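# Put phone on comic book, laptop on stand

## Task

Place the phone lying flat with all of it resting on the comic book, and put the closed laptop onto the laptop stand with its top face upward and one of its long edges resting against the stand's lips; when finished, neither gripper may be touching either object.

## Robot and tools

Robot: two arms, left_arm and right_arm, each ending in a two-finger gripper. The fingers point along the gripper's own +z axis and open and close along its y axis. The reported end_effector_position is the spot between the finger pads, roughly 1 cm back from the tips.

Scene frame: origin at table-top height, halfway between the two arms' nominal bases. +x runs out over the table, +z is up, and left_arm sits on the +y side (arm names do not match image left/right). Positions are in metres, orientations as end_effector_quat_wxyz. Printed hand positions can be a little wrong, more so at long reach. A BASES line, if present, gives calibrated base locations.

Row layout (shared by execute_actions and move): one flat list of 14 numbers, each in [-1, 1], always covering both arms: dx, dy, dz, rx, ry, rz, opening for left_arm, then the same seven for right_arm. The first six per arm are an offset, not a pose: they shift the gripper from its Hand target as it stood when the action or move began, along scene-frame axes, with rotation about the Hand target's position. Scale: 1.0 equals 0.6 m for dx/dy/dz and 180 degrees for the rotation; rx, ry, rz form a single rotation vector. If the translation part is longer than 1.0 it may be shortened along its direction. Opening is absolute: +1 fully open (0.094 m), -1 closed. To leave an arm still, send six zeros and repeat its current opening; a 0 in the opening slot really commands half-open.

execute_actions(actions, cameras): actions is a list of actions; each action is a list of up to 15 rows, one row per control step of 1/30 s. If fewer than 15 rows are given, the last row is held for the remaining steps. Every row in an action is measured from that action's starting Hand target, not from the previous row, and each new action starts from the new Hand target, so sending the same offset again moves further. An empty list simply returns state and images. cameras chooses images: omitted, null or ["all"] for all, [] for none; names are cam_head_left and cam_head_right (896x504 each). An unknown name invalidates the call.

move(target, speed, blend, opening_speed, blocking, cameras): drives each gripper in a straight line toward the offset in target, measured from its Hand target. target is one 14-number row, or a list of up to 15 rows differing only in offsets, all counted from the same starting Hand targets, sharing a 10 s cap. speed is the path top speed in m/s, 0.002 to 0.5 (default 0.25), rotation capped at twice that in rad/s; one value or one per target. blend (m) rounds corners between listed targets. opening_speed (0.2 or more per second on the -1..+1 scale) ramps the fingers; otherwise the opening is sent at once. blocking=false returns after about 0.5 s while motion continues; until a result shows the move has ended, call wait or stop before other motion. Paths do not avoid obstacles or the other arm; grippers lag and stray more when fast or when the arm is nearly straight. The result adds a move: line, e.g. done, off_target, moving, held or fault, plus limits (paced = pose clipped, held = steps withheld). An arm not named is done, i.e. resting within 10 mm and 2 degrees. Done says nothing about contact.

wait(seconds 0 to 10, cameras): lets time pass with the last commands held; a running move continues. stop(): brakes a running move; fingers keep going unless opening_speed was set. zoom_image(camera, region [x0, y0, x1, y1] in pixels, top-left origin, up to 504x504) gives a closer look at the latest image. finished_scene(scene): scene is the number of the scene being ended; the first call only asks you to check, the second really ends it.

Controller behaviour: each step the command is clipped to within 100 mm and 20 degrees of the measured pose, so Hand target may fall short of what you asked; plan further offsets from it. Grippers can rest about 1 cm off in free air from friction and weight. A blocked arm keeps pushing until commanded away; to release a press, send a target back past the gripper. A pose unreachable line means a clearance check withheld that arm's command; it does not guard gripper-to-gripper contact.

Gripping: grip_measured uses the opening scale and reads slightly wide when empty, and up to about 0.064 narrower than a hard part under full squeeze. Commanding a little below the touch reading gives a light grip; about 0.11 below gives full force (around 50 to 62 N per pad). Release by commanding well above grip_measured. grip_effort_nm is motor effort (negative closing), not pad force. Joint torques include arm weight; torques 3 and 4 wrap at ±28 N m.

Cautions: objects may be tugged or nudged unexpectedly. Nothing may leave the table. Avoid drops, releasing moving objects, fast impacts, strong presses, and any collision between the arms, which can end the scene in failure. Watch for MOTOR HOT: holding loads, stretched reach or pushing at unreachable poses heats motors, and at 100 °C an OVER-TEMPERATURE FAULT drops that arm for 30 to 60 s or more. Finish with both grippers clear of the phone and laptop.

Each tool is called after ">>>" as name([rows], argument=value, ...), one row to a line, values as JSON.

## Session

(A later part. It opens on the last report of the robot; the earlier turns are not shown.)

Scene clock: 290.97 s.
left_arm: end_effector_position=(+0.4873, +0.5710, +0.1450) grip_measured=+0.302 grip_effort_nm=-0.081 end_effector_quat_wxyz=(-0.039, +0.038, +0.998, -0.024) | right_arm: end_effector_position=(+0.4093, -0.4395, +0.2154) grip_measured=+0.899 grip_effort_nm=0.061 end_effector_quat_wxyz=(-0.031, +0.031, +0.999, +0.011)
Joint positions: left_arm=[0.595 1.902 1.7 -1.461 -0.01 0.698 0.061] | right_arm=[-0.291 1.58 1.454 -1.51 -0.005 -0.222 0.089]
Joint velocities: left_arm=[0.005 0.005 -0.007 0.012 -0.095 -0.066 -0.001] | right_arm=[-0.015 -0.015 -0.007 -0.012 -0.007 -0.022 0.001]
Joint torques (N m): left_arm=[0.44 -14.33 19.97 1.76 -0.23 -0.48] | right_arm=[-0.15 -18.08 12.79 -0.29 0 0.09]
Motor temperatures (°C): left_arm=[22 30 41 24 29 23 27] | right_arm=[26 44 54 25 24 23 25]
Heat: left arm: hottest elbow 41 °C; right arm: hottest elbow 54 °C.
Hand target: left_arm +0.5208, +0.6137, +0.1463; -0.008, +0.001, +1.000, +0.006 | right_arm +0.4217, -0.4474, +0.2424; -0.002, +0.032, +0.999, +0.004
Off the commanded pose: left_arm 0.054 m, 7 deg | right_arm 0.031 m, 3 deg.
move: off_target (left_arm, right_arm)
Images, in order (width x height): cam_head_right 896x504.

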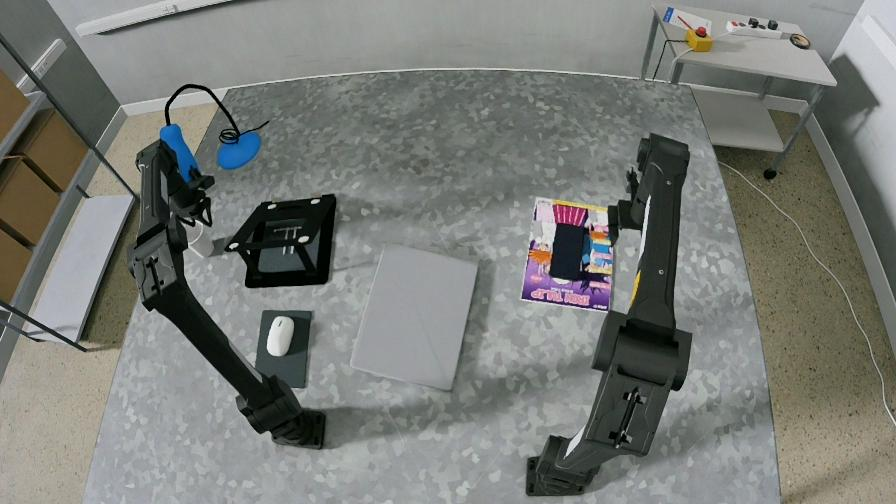

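>>> move(target=[0.06,0.06,0.0,0,0,0,0.3,0,0,0,0,0,0,0.9], speed=0.15, cameras=["cam_head_right"])

>>> zoom_image(camera="cam_head_right", region=[130, 170, 250, 290])

Scene clock: 298.43 s.
left_arm: end_effector_position=(+0.4885, +0.5707, +0.1644) grip_measured=+0.300 grip_effort_nm=-0.002 end_effector_quat_wxyz=(-0.069, +0.034, +0.996, -0.049) | right_arm: end_effector_position=(+0.4093, -0.4395, +0.2154) grip_measured=+0.899 grip_effort_nm=0.071 end_effector_quat_wxyz=(-0.031, +0.031, +0.999, +0.011)
Joint positions: left_arm=[0.594 1.949 1.816 -1.607 -0.007 0.69 0.061] | right_arm=[-0.291 1.58 1.454 -1.51 -0.005 -0.222 0.089]
Joint velocities: left_arm=[-0.015 -0.015 0.002 0.007 -0.037 -0.022 0] | right_arm=[-0.005 -0.005 -0.017 -0.007 -0.022 0.051 0]
Joint torques (N m): left_arm=[0.85 -11.4 24.27 4.33 -0.45 -0.27] | right_arm=[-0.09 -18.08 12.83 -0.29 0 0.08]
Motor temperatures (°C): left_arm=[22 30 44 24 29 24 27] | right_arm=[26 44 54 25 24 23 25]
Heat: left arm: hottest elbow 44 °C; right arm: hottest elbow 54 °C.
Hand target: left_arm +0.5534, +0.6450, +0.1471; -0.008, +0.001, +1.000, +0.006 | right_arm +0.4217, -0.4474, +0.2424; -0.002, +0.032, +0.999, +0.004
Off the commanded pose: left_arm 0.106 m, 10 deg; position clipped | right_arm 0.031 m, 3 deg.
move: off_target (left_arm, right_arm); limits=paced
Images, in order (width x height): cam_head_right 896x504.

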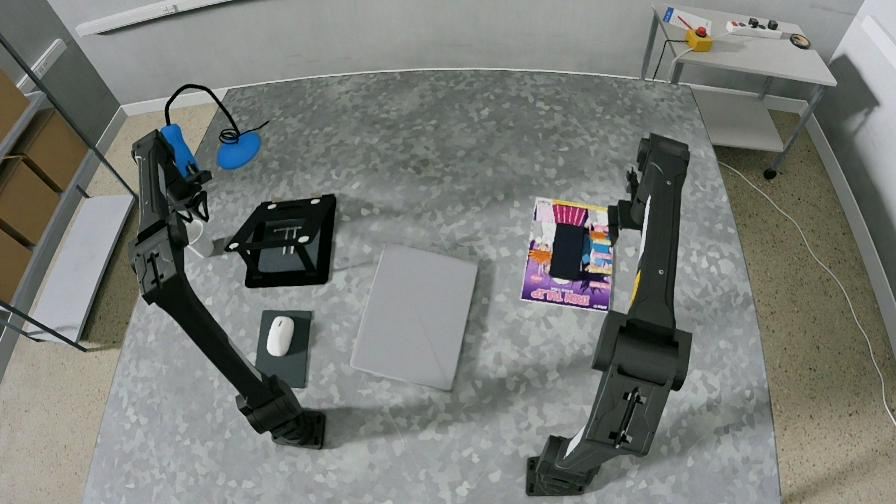

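Scaled by 4.200.

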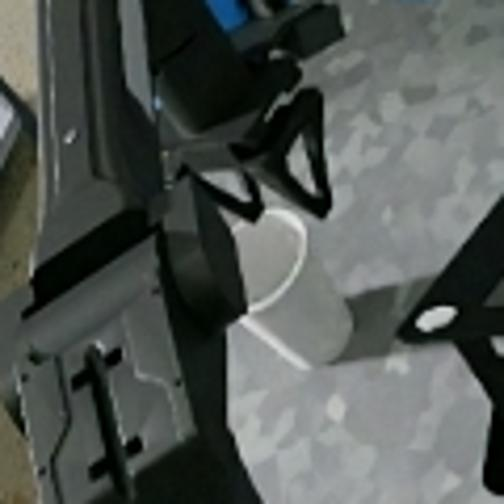

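>>> move(target=[-0.22,-0.2,0.05,0,0,0,0.3,0,0,0,0,0,0,0.9], speed=0.15)

>>> zoom_image(camera="cam_head_right", region=[100, 70, 300, 270])

>>> zoom_image(camera="cam_head_left", region=[80, 50, 330, 300])

Scene clock: 304.43 s.
left_arm: end_effector_position=(+0.4210, +0.5266, +0.1727) grip_measured=+0.300 grip_effort_nm=-0.002 end_effector_quat_wxyz=(-0.015, +0.006, +1.000, -0.002) | right_arm: end_effector_position=(+0.4093, -0.4395, +0.2154) grip_measured=+0.899 grip_effort_nm=0.066 end_effector_quat_wxyz=(-0.031, +0.031, +0.999, +0.011)
Joint positions: left_arm=[0.599 1.639 1.414 -1.373 -0.015 0.639 0.061] | right_arm=[-0.291 1.58 1.454 -1.51 -0.005 -0.222 0.089]
Joint velocities: left_arm=[-0.005 -0.005 0.002 -0.002 -0.037 -0.066 0] | right_arm=[-0.005 -0.015 -0.012 0.007 0.037 0.037 0]
Joint torques (N m): left_arm=[-1.26 -17.67 8.99 0.8 -0.16 -0.03] | right_arm=[-0.09 -18.08 12.79 -0.32 -0.01 0.08]
Motor temperatures (°C): left_arm=[22 30 46 24 29 24 27] | right_arm=[26 44 54 25 24 23 25]
Heat: left arm: hottest elbow 46 °C; right arm: hottest elbow 54 °C.
Hand target: left_arm +0.4198, +0.5265, +0.1782; -0.008, +0.001, +1.000, +0.006 | right_arm +0.4217, -0.4474, +0.2424; -0.002, +0.032, +0.999, +0.004
Off the commanded pose: left_arm 0.005 m, 1 deg | right_arm 0.031 m, 3 deg.
move: off_target (right_arm)

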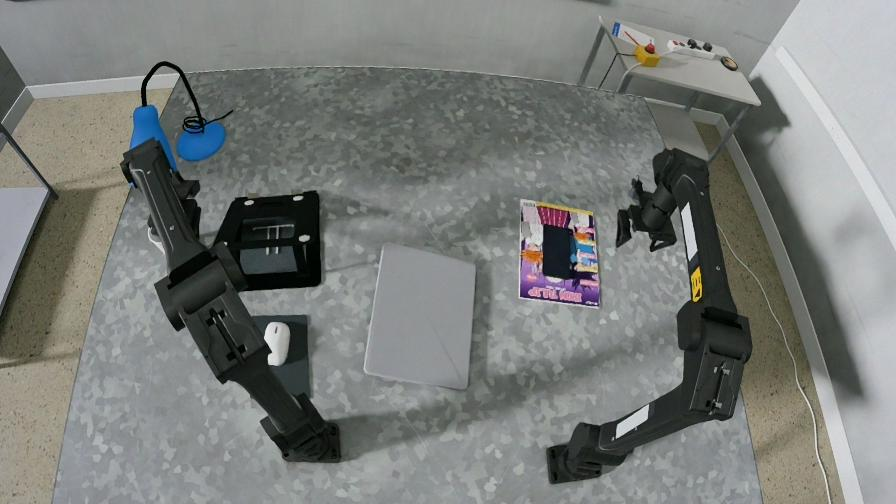

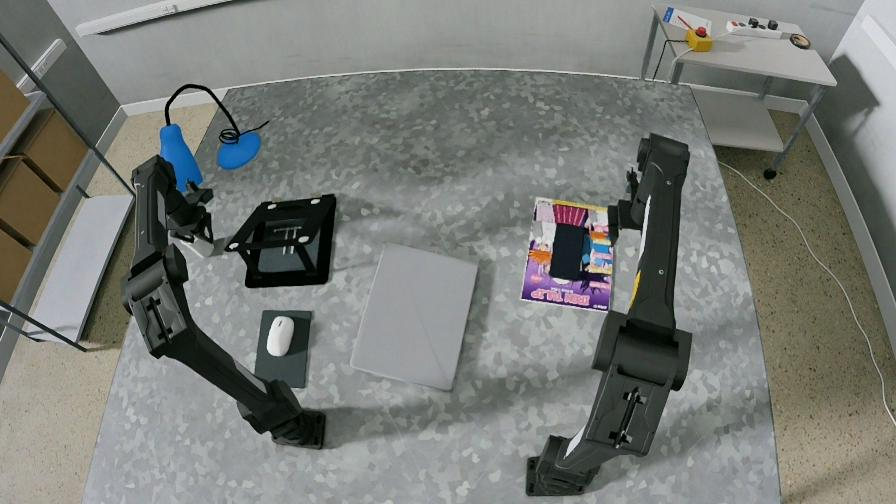

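Scaled by 2.520.

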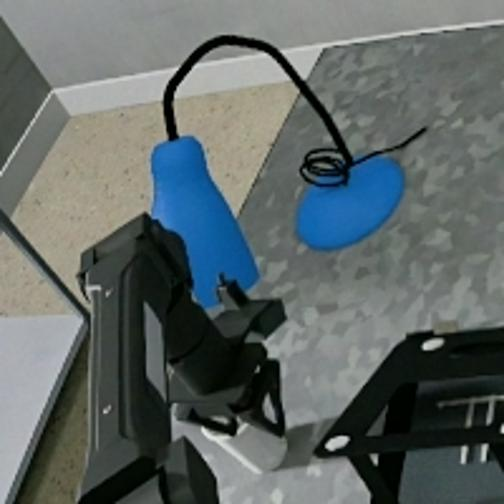

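Scaled by 2.016.

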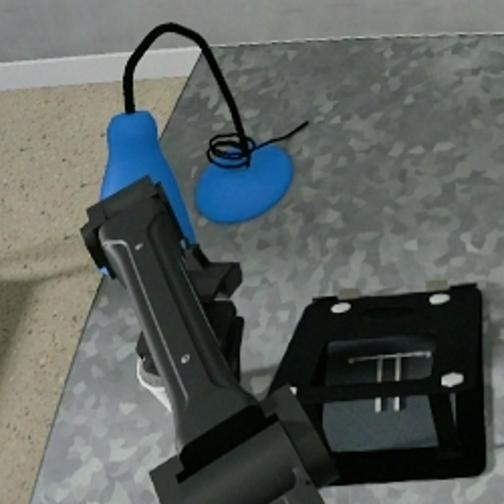

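>>> move(target=[0,0,0.1,0,0,0,0.3,-0.365,0.46,-0.1,0,0,0,-1], speed=0.2)

Scene clock: 335.60 s.
left_arm: end_effector_position=(+0.4067, +0.5164, +0.2010) grip_measured=+0.300 grip_effort_nm=-0.002 end_effector_quat_wxyz=(-0.041, +0.006, +0.999, -0.021) | right_arm: end_effector_position=(+0.2067, -0.1684, +0.1846) grip_measured=-0.992 grip_effort_nm=-0.442 end_effector_quat_wxyz=(-0.011, +0.034, +0.999, +0.003)
Joint positions: left_arm=[0.599 1.621 1.465 -1.506 -0.015 0.639 0.061] | right_arm=[0.533 1.08 0.906 -1.413 -0.017 0.607 0]
Joint velocities: left_arm=[0.005 -0.005 -0.017 -0.022 0.081 -0.037 0] | right_arm=[-0.005 -0.005 0.007 0.002 -0.022 -0.051 0]
Joint torques (N m): left_arm=[-1.38 -18.02 16.34 -0.17 -0.1 -0.07] | right_arm=[1.38 -8.7 7.56 0.49 0.13 0.22]
Motor temperatures (°C): left_arm=[22 31 41 24 28 24 27] | right_arm=[26 43 54 25 24 23 25]
Heat: left arm: hottest elbow 41 °C; right arm: hottest elbow 54 °C.
Hand target: left_arm +0.4201, +0.5275, +0.2382; -0.008, +0.001, +1.000, +0.006 | right_arm +0.2029, -0.1669, +0.1820; -0.007, +0.032, +0.999, +0.004
Off the commanded pose: left_arm 0.041 m, 5 deg | right_arm 0.005 m, 1 deg.
move: off_target (left_arm)

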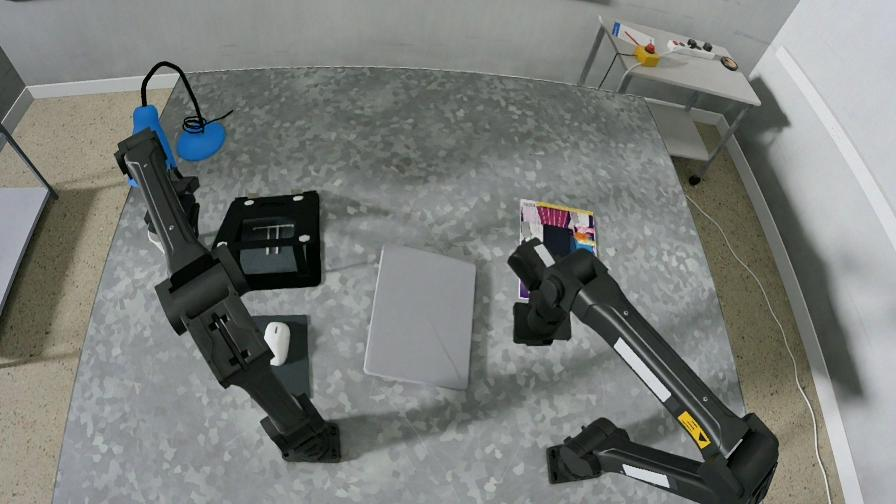

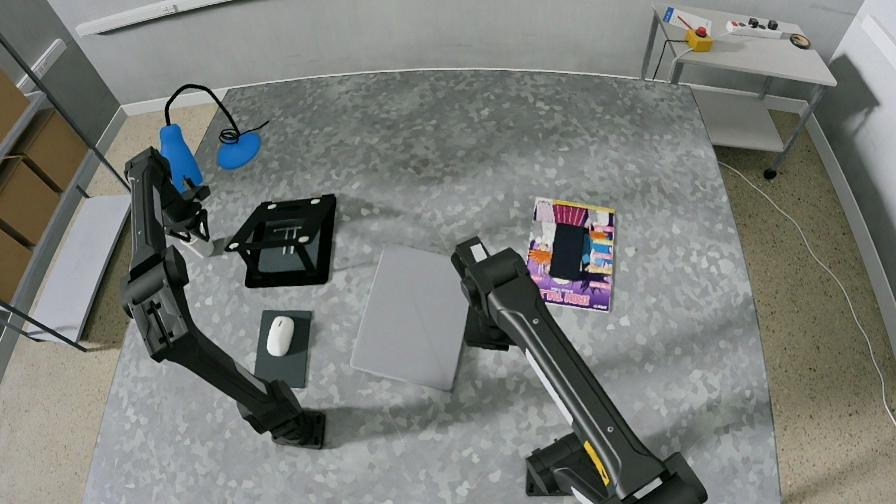

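>>> move(target=[0,0,0,0,0,0,0.3,-0.03,0,-0.268,0,0,0,-1], speed=0.15)

>>> zoom_image(camera="cam_head_left", region=[340, 230, 560, 410])

Scene clock: 339.70 s.
left_arm: end_effector_position=(+0.4066, +0.5163, +0.2017) grip_measured=+0.300 grip_effort_nm=-0.002 end_effector_quat_wxyz=(-0.041, +0.006, +0.999, -0.021) | right_arm: end_effector_position=(+0.1899, -0.1697, +0.0300) grip_measured=-0.992 grip_effort_nm=-0.442 end_effector_quat_wxyz=(+0.001, +0.034, +0.999, +0.010)
Joint positions: left_arm=[0.599 1.62 1.465 -1.506 -0.015 0.639 0.061] | right_arm=[0.562 1.219 0.561 -0.899 -0.016 0.636 0]
Joint velocities: left_arm=[-0.015 -0.005 -0.007 -0.002 0.007 0.022 0] | right_arm=[-0.005 -0.015 -0.002 0.002 0.022 0.022 -0.001]
Joint torques (N m): left_arm=[-1.08 -17.49 16.18 -0.18 -0.09 -0.07] | right_arm=[1.44 -6.24 6.15 0.57 0.14 0.21]
Motor temperatures (°C): left_arm=[22 31 41 24 28 24 27] | right_arm=[26 43 53 25 24 23 25]
Heat: left arm: hottest elbow 41 °C; right arm: hottest elbow 53 °C.
Hand target: left_arm +0.4201, +0.5275, +0.2382; -0.008, +0.001, +1.000, +0.006 | right_arm +0.1845, -0.1695, +0.0213; -0.007, +0.032, +0.999, +0.003
Off the commanded pose: left_arm 0.041 m, 5 deg | right_arm 0.011 m, 1 deg.
move: off_target (left_arm, right_arm)

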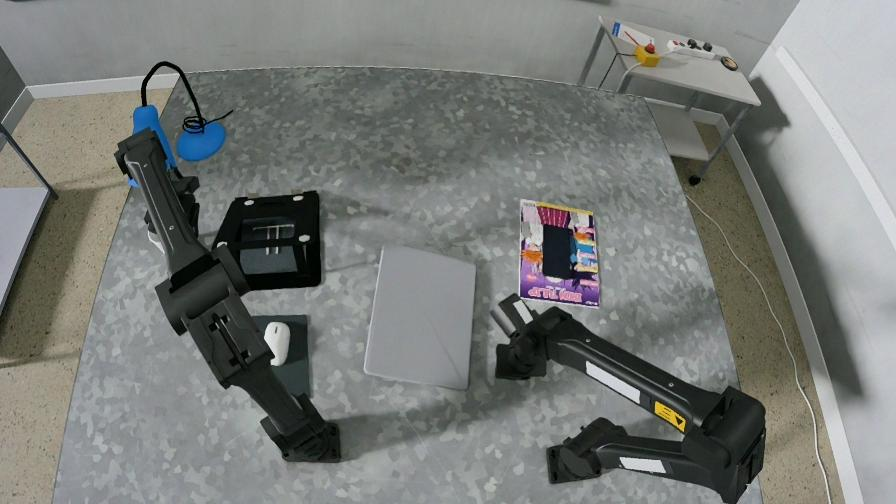

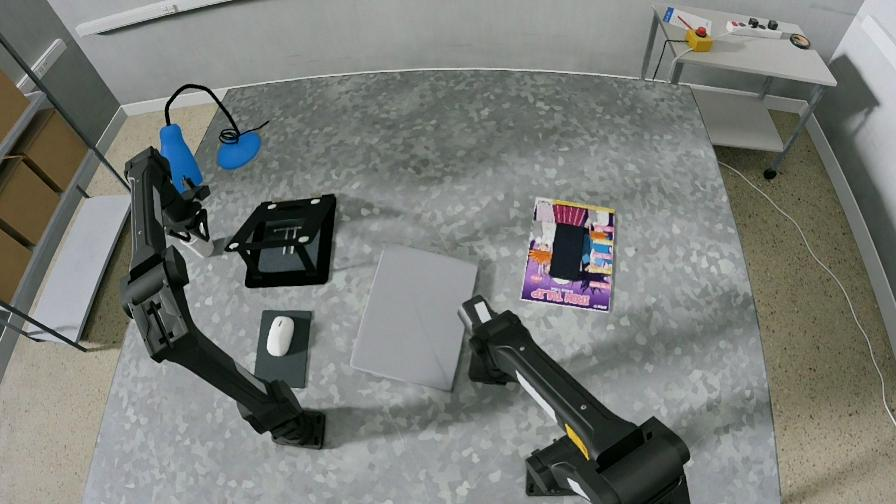

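Scaled by 2.291.

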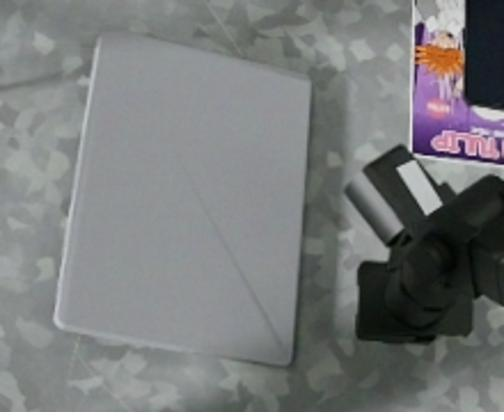

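>>> move(target=[0,0,0,0,0,0,0.3,0,0.25,-0.008,0,0,0,-1], speed=0.07)

>>> zoom_image(camera="cam_head_left", region=[340, 230, 560, 410])

Scene clock: 345.17 s.
left_arm: end_effector_position=(+0.4066, +0.5162, +0.2019) grip_measured=+0.300 grip_effort_nm=-0.002 end_effector_quat_wxyz=(-0.041, +0.006, +0.999, -0.020) | right_arm: end_effector_position=(+0.1699, -0.0499, +0.0108) grip_measured=-0.992 grip_effort_nm=-0.432 end_effector_quat_wxyz=(-0.019, +0.037, +0.999, -0.016)
Joint positions: left_arm=[0.599 1.619 1.465 -1.506 -0.015 0.639 0.061] | right_arm=[0.911 1.487 0.748 -0.88 -0.013 0.99 0]
Joint velocities: left_arm=[-0.005 -0.015 -0.017 -0.012 0.022 -0.051 0] | right_arm=[-0.015 0.015 -0.002 0.002 0.037 -0.051 0]
Joint torques (N m): left_arm=[-0.62 -17.67 16.16 -0.16 -0.11 -0.07] | right_arm=[1.61 -8.7 10.92 0.68 -0.09 0.17]
Motor temperatures (°C): left_arm=[22 31 41 24 28 24 27] | right_arm=[26 42 51 25 24 23 25]
Heat: left arm: hottest elbow 41 °C; right arm: hottest elbow 51 °C.
Hand target: left_arm +0.4201, +0.5274, +0.2383; -0.008, +0.001, +1.000, +0.006 | right_arm +0.1852, -0.0198, +0.0137; -0.009, +0.032, +0.999, +0.002
Off the commanded pose: left_arm 0.040 m, 5 deg | right_arm 0.034 m, 3 deg.
move: off_target (left_arm, right_arm)

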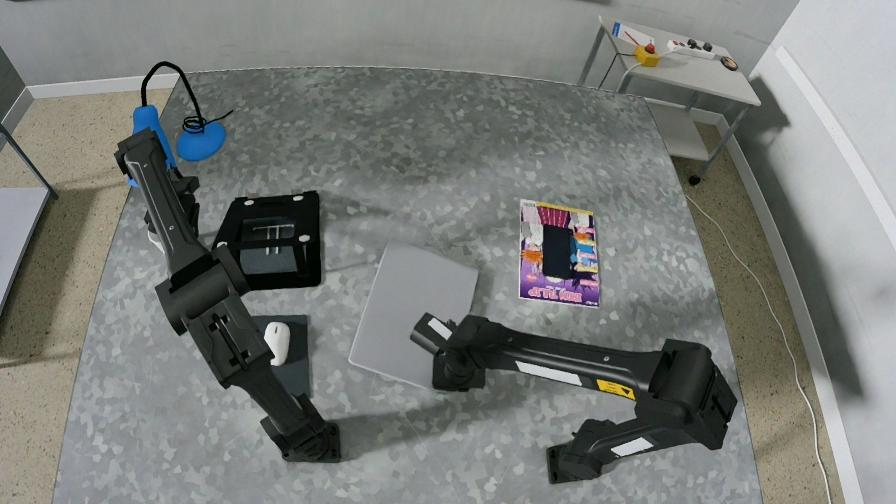

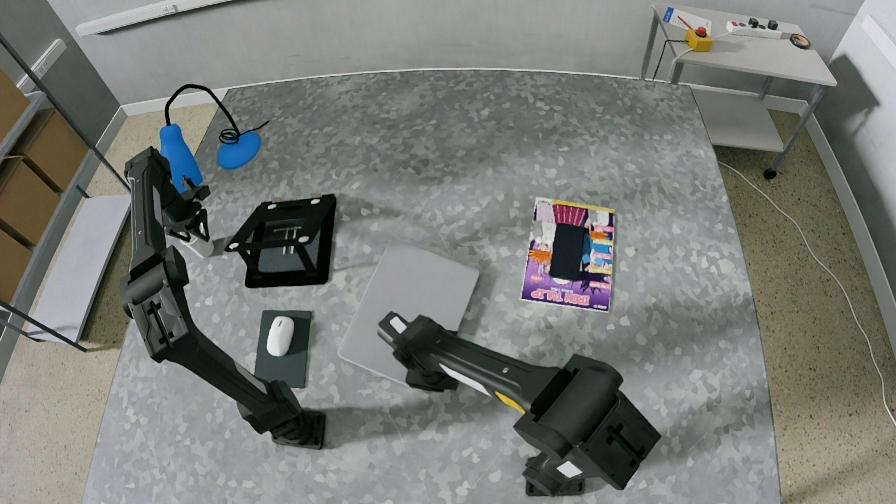

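Scaled by 2.291.

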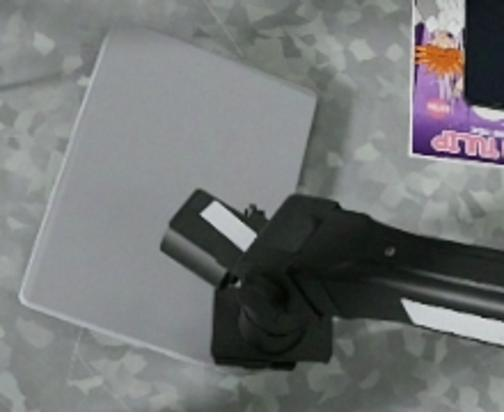

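>>> move(target=[0,0,0,0,0,0,0.3,0.05,0.15,0.015,0,0,0,-1], speed=0.07)

>>> zoom_image(camera="cam_head_left", region=[300, 220, 520, 400])

Scene clock: 349.40 s.
left_arm: end_effector_position=(+0.4066, +0.5162, +0.2019) grip_measured=+0.300 grip_effort_nm=-0.002 end_effector_quat_wxyz=(-0.041, +0.006, +0.999, -0.020) | right_arm: end_effector_position=(+0.1968, +0.0390, +0.0150) grip_measured=-0.992 grip_effort_nm=-0.432 end_effector_quat_wxyz=(-0.025, +0.031, +0.999, -0.018)
Joint positions: left_arm=[0.599 1.619 1.465 -1.506 -0.015 0.639 0.061] | right_arm=[0.985 1.686 1.011 -0.954 -0.024 1.052 0]
Joint velocities: left_arm=[-0.005 0.005 -0.002 0.007 -0.037 0.037 0.001] | right_arm=[-0.005 -0.015 0.017 -0.002 -0.066 0.022 0]
Joint torques (N m): left_arm=[-2.37 -17.44 16.18 -0.17 -0.12 0] | right_arm=[0.85 -13.8 11.96 0.47 0.26 0.26]
Motor temperatures (°C): left_arm=[22 30 42 24 28 24 27] | right_arm=[26 42 51 25 24 23 25]
Heat: left arm: hottest elbow 42 °C; right arm: hottest elbow 51 °C.
Hand target: left_arm +0.4201, +0.5274, +0.2383; -0.008, +0.001, +1.000, +0.006 | right_arm +0.2160, +0.0699, +0.0212; -0.010, +0.032, +0.999, +0.002
Off the commanded pose: left_arm 0.040 m, 5 deg | right_arm 0.037 m, 3 deg.
move: off_target (left_arm, right_arm)

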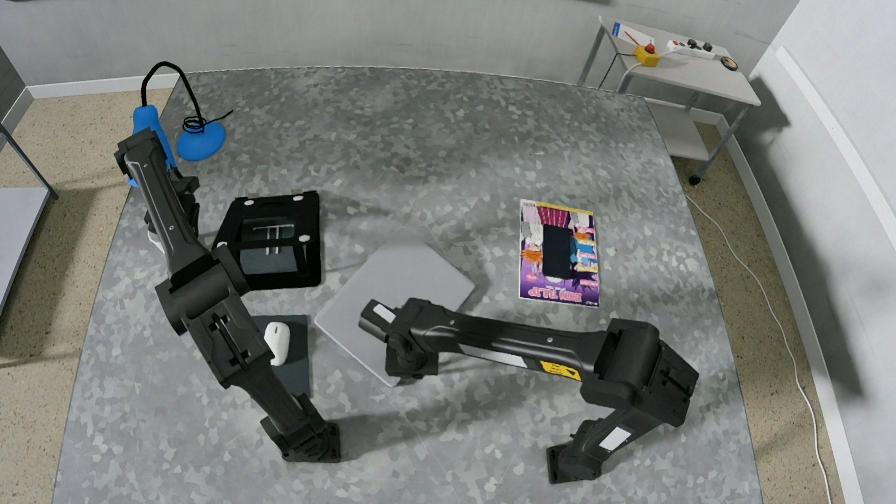

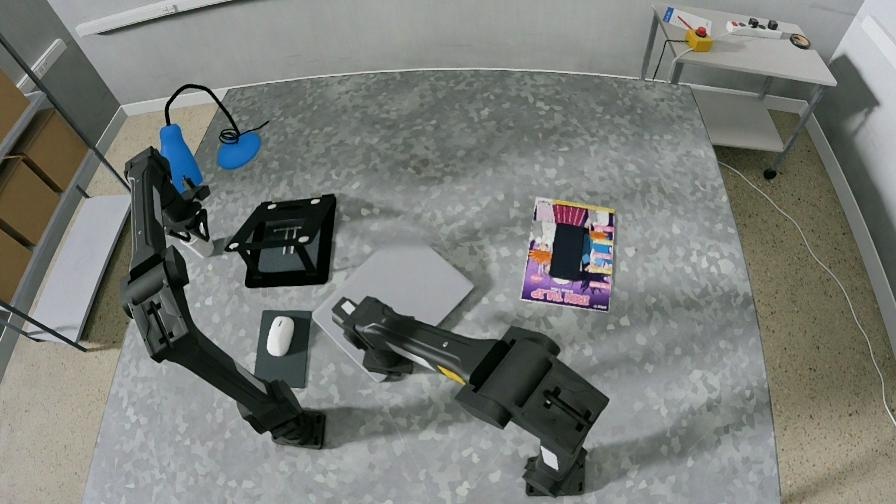

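Scaled by 2.291.

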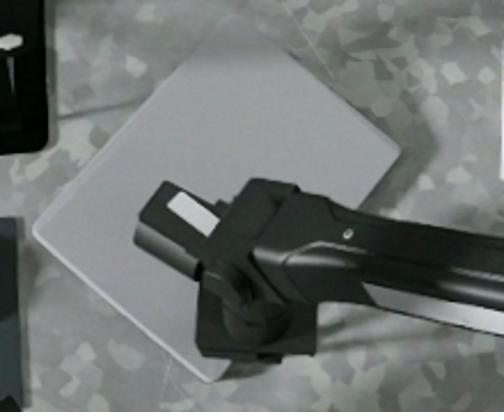

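>>> move([
  [0,0,0,0,0,0,0.3,0,-0.03,0.17,0,0,0,-1],
  [0,0,0,0,0,0,0.3,0.47,0.133,0.17,0,0,0,-1],
], speed=0.2, blend=0.03)

>>> zoom_image(camera="cam_head_left", region=[300, 220, 520, 400])

Scene clock: 362.53 s.
left_arm: end_effector_position=(+0.4066, +0.5162, +0.2019) grip_measured=+0.300 grip_effort_nm=-0.002 end_effector_quat_wxyz=(-0.041, +0.006, +0.999, -0.020) | right_arm: end_effector_position=(+0.4864, +0.1428, +0.1325) grip_measured=-0.992 grip_effort_nm=-0.432 end_effector_quat_wxyz=(-0.008, +0.033, +0.999, +0.004)
Joint positions: left_arm=[0.599 1.619 1.465 -1.506 -0.015 0.639 0.061] | right_arm=[0.714 2.227 2.198 -1.549 -0.017 0.785 0]
Joint velocities: left_arm=[-0.005 -0.015 0.007 -0.007 -0.066 -0.037 0.001] | right_arm=[-0.005 0.005 0.002 0.007 -0.007 -0.051 0]
Joint torques (N m): left_arm=[-1.26 -18.02 16.18 -0.09 -0.16 -0.05] | right_arm=[0.03 -24.06 13.03 0.03 0.12 0.07]
Motor temperatures (°C): left_arm=[22 30 42 24 28 23 27] | right_arm=[26 41 50 25 24 23 25]
Heat: left arm: hottest elbow 42 °C; right arm: hottest elbow 50 °C.
Hand target: left_arm +0.4201, +0.5274, +0.2383; -0.008, +0.001, +1.000, +0.006 | right_arm +0.4995, +0.1481, +0.1231; -0.008, +0.032, +0.999, +0.003
Off the commanded pose: left_arm 0.040 m, 5 deg | right_arm 0.016 m, 0 deg.
move: off_target (left_arm, right_arm)

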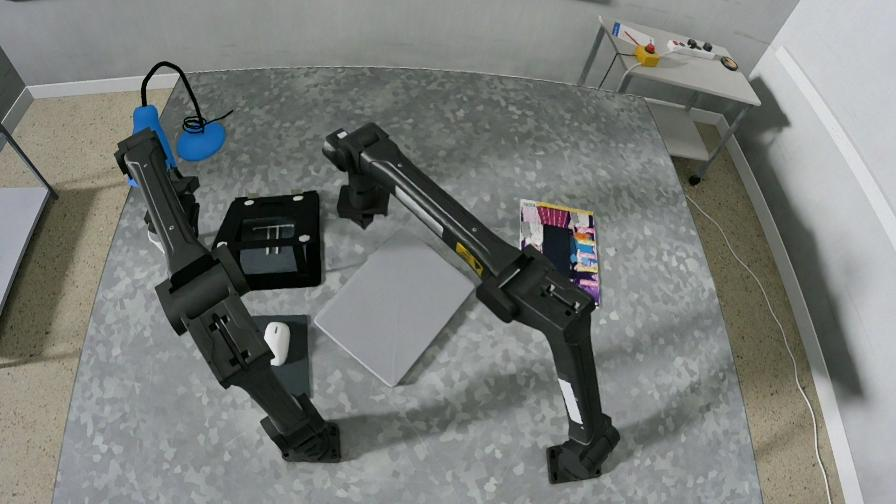

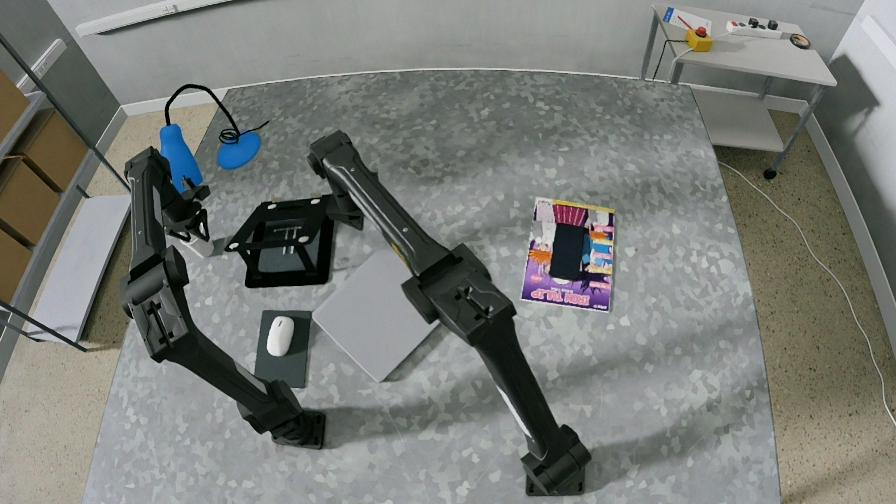

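Scaled by 2.291.

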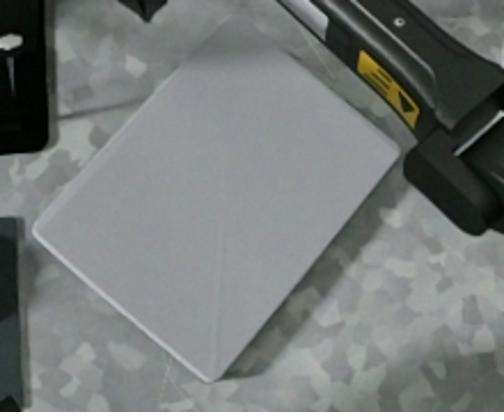

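>>> move([
  [0,0,0,0,0,0,0.3,0.11,0.0,0,0,0,0,-1],
  [0,0,0,0,0,0,0.3,0.09,0.0,-0.11,0,0,0,-1],
], speed=0.15)

>>> zoom_image(camera="cam_head_left", region=[300, 150, 520, 330])

>>> zoom_image(camera="cam_head_right", region=[300, 150, 520, 330])

Scene clock: 369.20 s.
left_arm: end_effector_position=(+0.4066, +0.5162, +0.2019) grip_measured=+0.300 grip_effort_nm=-0.002 end_effector_quat_wxyz=(-0.041, +0.006, +0.999, -0.020) | right_arm: end_effector_position=(+0.5567, +0.1424, +0.0793) grip_measured=-0.992 grip_effort_nm=-0.432 end_effector_quat_wxyz=(+0.000, +0.038, +0.999, +0.011)
Joint positions: left_arm=[0.599 1.619 1.465 -1.506 -0.015 0.639 0.061] | right_arm=[0.651 2.441 2.447 -1.562 -0.017 0.732 0]
Joint velocities: left_arm=[-0.005 -0.024 0.007 -0.002 -0.022 -0.022 -0.001] | right_arm=[-0.005 -0.015 -0.002 -0.007 0.007 0.037 -0.001]
Joint torques (N m): left_arm=[-1.96 -17.85 16.27 -0.47 -0.12 -0.02] | right_arm=[1.08 -27.87 8.44 0.43 0.11 0.11]
Motor temperatures (°C): left_arm=[22 30 43 24 28 23 27] | right_arm=[26 41 50 25 24 23 25]
Heat: left arm: hottest elbow 43 °C; right arm: hottest elbow 50 °C.
Hand target: left_arm +0.4201, +0.5274, +0.2383; -0.008, +0.001, +1.000, +0.006 | right_arm +0.5536, +0.1464, +0.0571; -0.008, +0.032, +0.999, +0.003
Off the commanded pose: left_arm 0.040 m, 5 deg | right_arm 0.023 m, 1 deg.
move: off_target (left_arm, right_arm)

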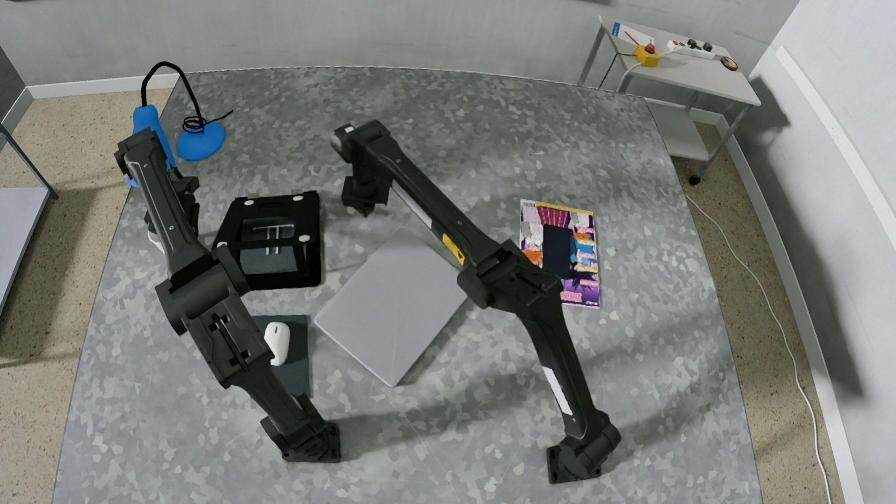

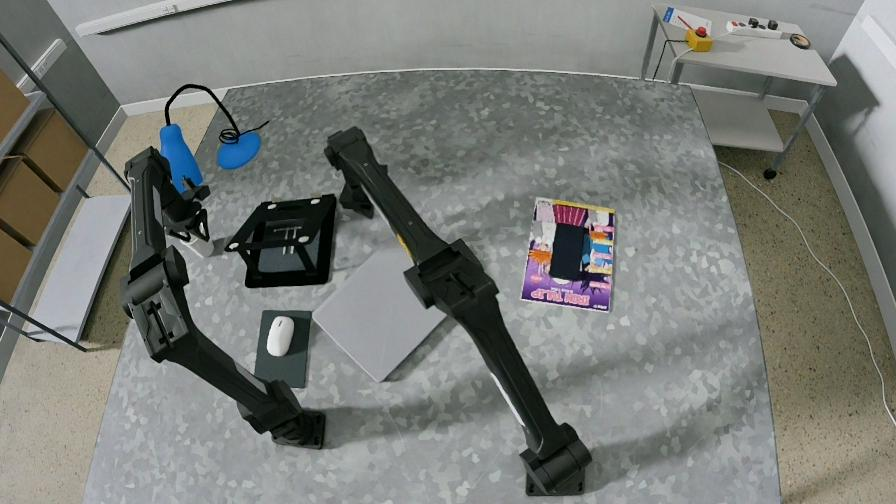

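Scaled by 2.291.

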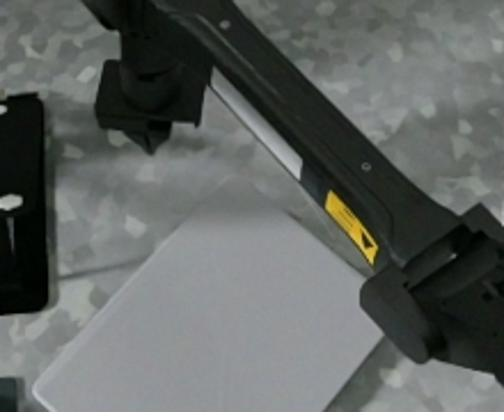

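Scaled by 2.291.

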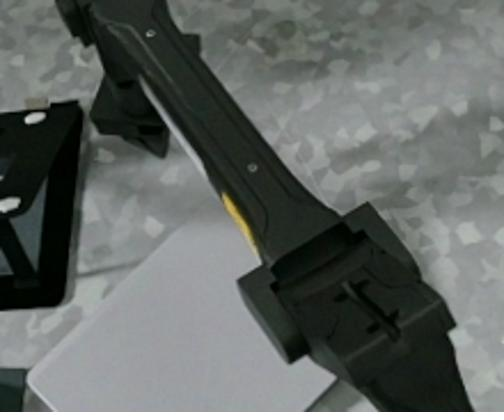

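>>> move(target=[0,0,0,0,0,0,0.3,0,0,-0.067,0,0,0,-1], speed=0.15)

>>> zoom_image(camera="cam_head_left", region=[300, 150, 520, 330])

>>> zoom_image(camera="cam_head_right", region=[300, 150, 520, 330])

Scene clock: 372.50 s.
left_arm: end_effector_position=(+0.4066, +0.5162, +0.2019) grip_measured=+0.300 grip_effort_nm=0.002 end_effector_quat_wxyz=(-0.041, +0.006, +0.999, -0.020) | right_arm: end_effector_position=(+0.5588, +0.1440, +0.0488) grip_measured=-0.992 grip_effort_nm=-0.432 end_effector_quat_wxyz=(+0.006, +0.038, +0.999, +0.016)
Joint positions: left_arm=[0.599 1.619 1.465 -1.506 -0.015 0.639 0.061] | right_arm=[0.651 2.441 2.367 -1.467 -0.017 0.732 0]
Joint velocities: left_arm=[-0.015 -0.015 -0.007 0.012 0.081 0.007 0] | right_arm=[-0.005 0.005 -0.012 -0.002 -0.051 -0.007 0.001]
Joint torques (N m): left_arm=[-1.03 -17.96 16.09 -0.23 -0.14 -0.08] | right_arm=[1.08 -27.75 7.91 0.54 0.12 0.11]
Motor temperatures (°C): left_arm=[22 30 43 24 28 23 27] | right_arm=[26 42 50 25 24 23 25]
Heat: left arm: hottest elbow 43 °C; right arm: hottest elbow 50 °C.
Hand target: left_arm +0.4201, +0.5274, +0.2383; -0.008, +0.001, +1.000, +0.006 | right_arm +0.5535, +0.1457, +0.0169; -0.008, +0.032, +0.999, +0.003
Off the commanded pose: left_arm 0.040 m, 5 deg | right_arm 0.032 m, 2 deg.
move: off_target (left_arm, right_arm)

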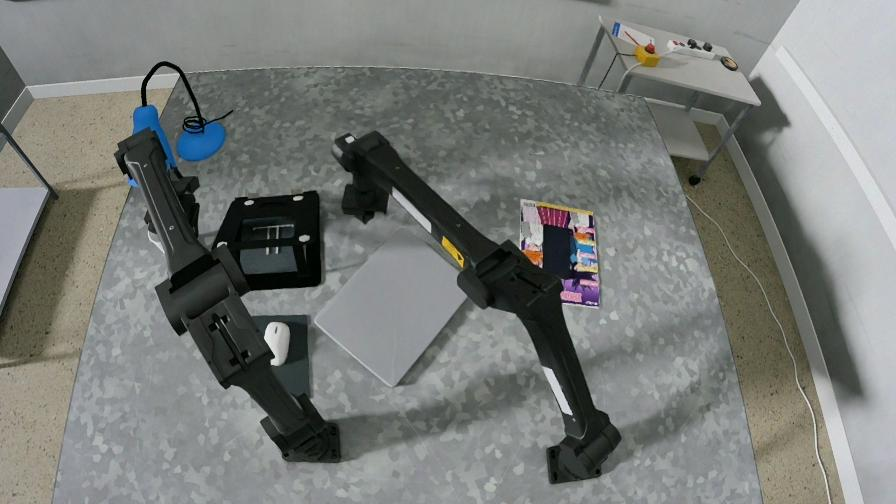

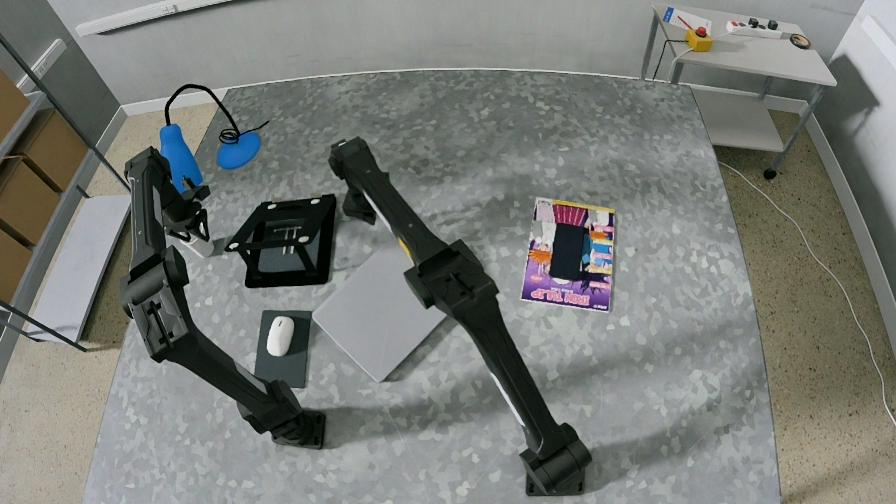

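Scaled by 2.291.

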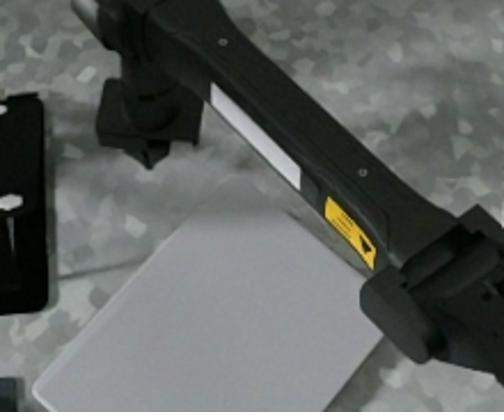

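Scaled by 2.291.

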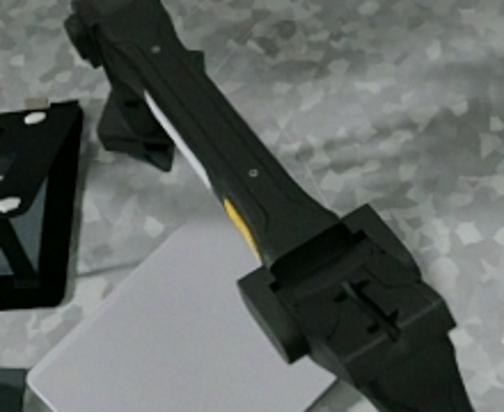

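>>> move(target=[0,0,0,0,0,0,0.3,-0.08,0,0.0,0,0,0,-1], speed=0.1, cameras=["cam_head_left"])

>>> zoom_image(camera="cam_head_left", region=[300, 150, 520, 330])

Scene clock: 377.53 s.
left_arm: end_effector_position=(+0.4066, +0.5162, +0.2019) grip_measured=+0.300 grip_effort_nm=-0.002 end_effector_quat_wxyz=(-0.041, +0.006, +0.999, -0.020) | right_arm: end_effector_position=(+0.5111, +0.1453, +0.0192) grip_measured=-0.992 grip_effort_nm=-0.437 end_effector_quat_wxyz=(-0.007, +0.031, +0.999, +0.003)
Joint positions: left_arm=[0.599 1.619 1.465 -1.506 -0.015 0.639 0.061] | right_arm=[0.694 2.351 2.122 -1.348 -0.015 0.761 0]
Joint velocities: left_arm=[-0.005 -0.015 -0.007 -0.012 0.022 -0.022 0] | right_arm=[-0.015 -0.005 0.012 0.002 -0.081 -0.037 0]
Joint torques (N m): left_arm=[-1.44 -17.85 16.21 0.03 -0.13 -0.08] | right_arm=[1.03 -29.51 6.72 0.39 0.05 0.29]
Motor temperatures (°C): left_arm=[22 30 43 24 28 23 27] | right_arm=[26 44 49 25 24 23 25]
Heat: left arm: hottest elbow 43 °C; right arm: hottest elbow 49 °C.
Hand target: left_arm +0.4201, +0.5274, +0.2383; -0.008, +0.001, +1.000, +0.006 | right_arm +0.5055, +0.1460, +0.0170; -0.008, +0.032, +0.999, +0.003
Off the commanded pose: left_arm 0.040 m, 5 deg | right_arm 0.006 m, 0 deg.
move: off_target (left_arm)
Images, in order (width x height): cam_head_left 896x504.

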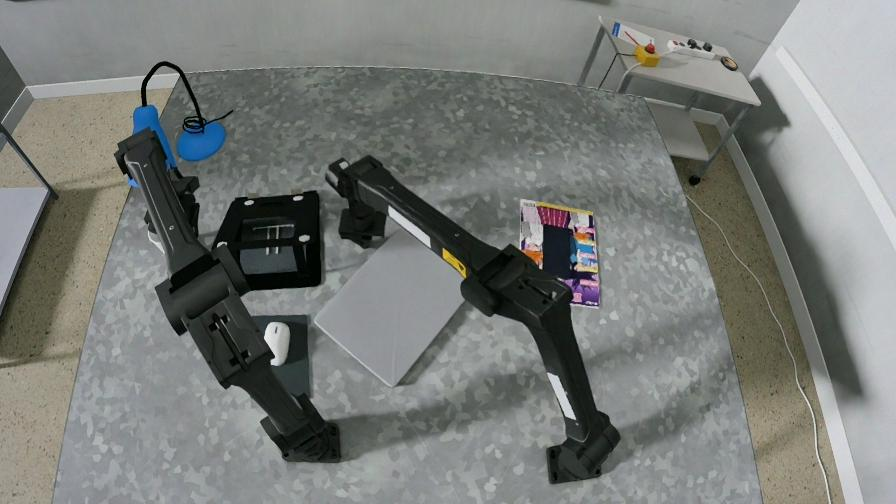

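Scaled by 2.291.

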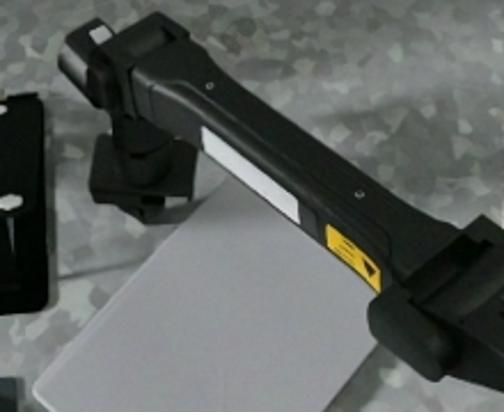

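>>> move(target=[0,0,0,0,0,0,0.3,-0.06,-0.18,0.0,0,0,0,-1], speed=0.07)

>>> zoom_image(camera="cam_head_left", region=[300, 200, 520, 380])

Scene clock: 382.40 s.
left_arm: end_effector_position=(+0.4066, +0.5162, +0.2019) grip_measured=+0.300 grip_effort_nm=-0.002 end_effector_quat_wxyz=(-0.041, +0.006, +0.999, -0.020) | right_arm: end_effector_position=(+0.4712, +0.0499, +0.0212) grip_measured=-0.992 grip_effort_nm=-0.427 end_effector_quat_wxyz=(-0.003, +0.031, +0.999, +0.008)
Joint positions: left_arm=[0.599 1.619 1.465 -1.506 -0.015 0.639 0.061] | right_arm=[0.617 2.088 1.659 -1.137 -0.016 0.685 0]
Joint velocities: left_arm=[-0.005 -0.015 -0.002 -0.022 -0.007 0.007 0] | right_arm=[0.005 0.005 -0.012 0.007 -0.007 0.007 0]
Joint torques (N m): left_arm=[-1.79 -17.85 16.1 -0.18 -0.08 -0.11] | right_arm=[-0.26 -26.05 6.05 0.28 0.11 0.09]
Motor temperatures (°C): left_arm=[22 30 43 24 28 23 27] | right_arm=[26 44 48 25 24 23 25]
Heat: left arm: hottest elbow 43 °C; right arm: hottest elbow 48 °C.
Hand target: left_arm +0.4201, +0.5274, +0.2383; -0.008, +0.001, +1.000, +0.006 | right_arm +0.4686, +0.0387, +0.0189; -0.007, +0.032, +0.999, +0.003
Off the commanded pose: left_arm 0.040 m, 5 deg | right_arm 0.013 m, 1 deg.
move: off_target (left_arm, right_arm)

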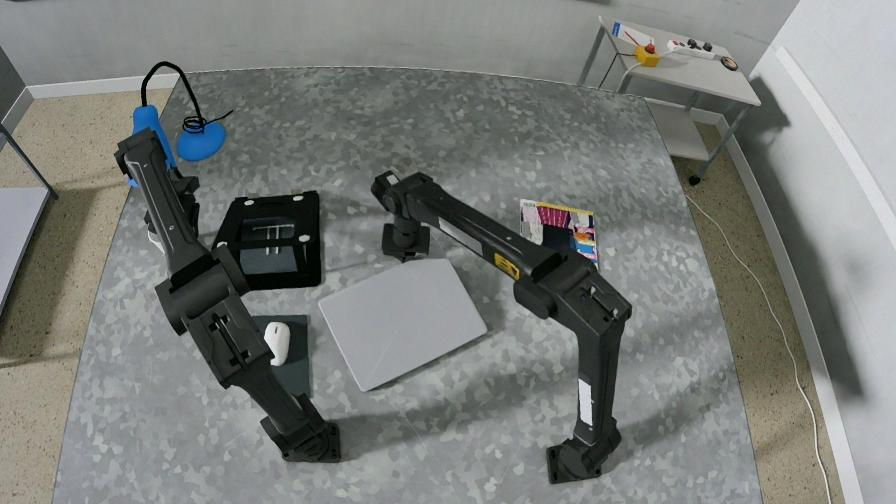

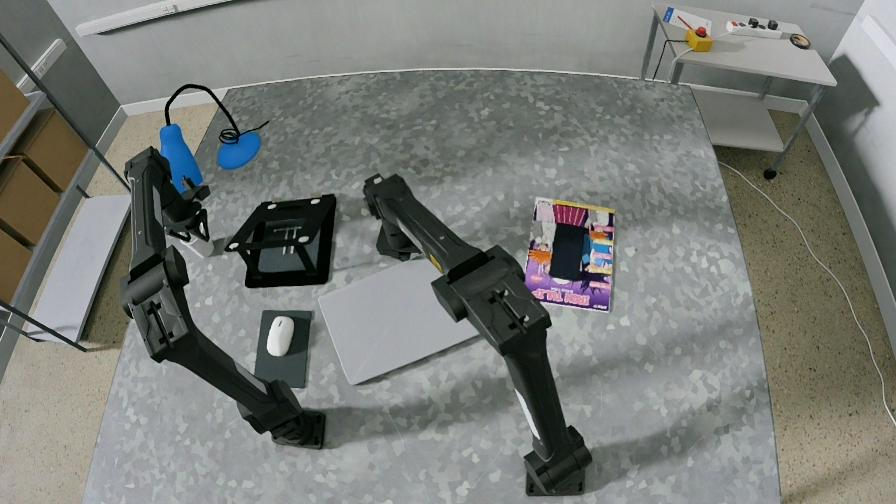

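Scaled by 2.291.

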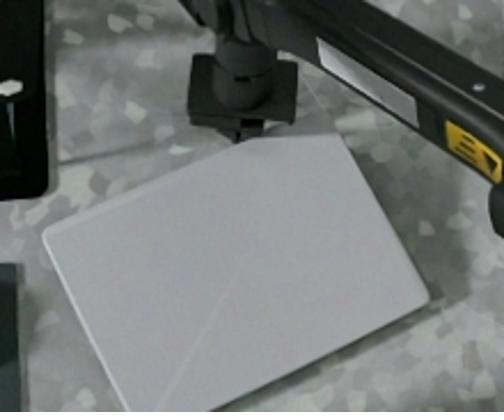

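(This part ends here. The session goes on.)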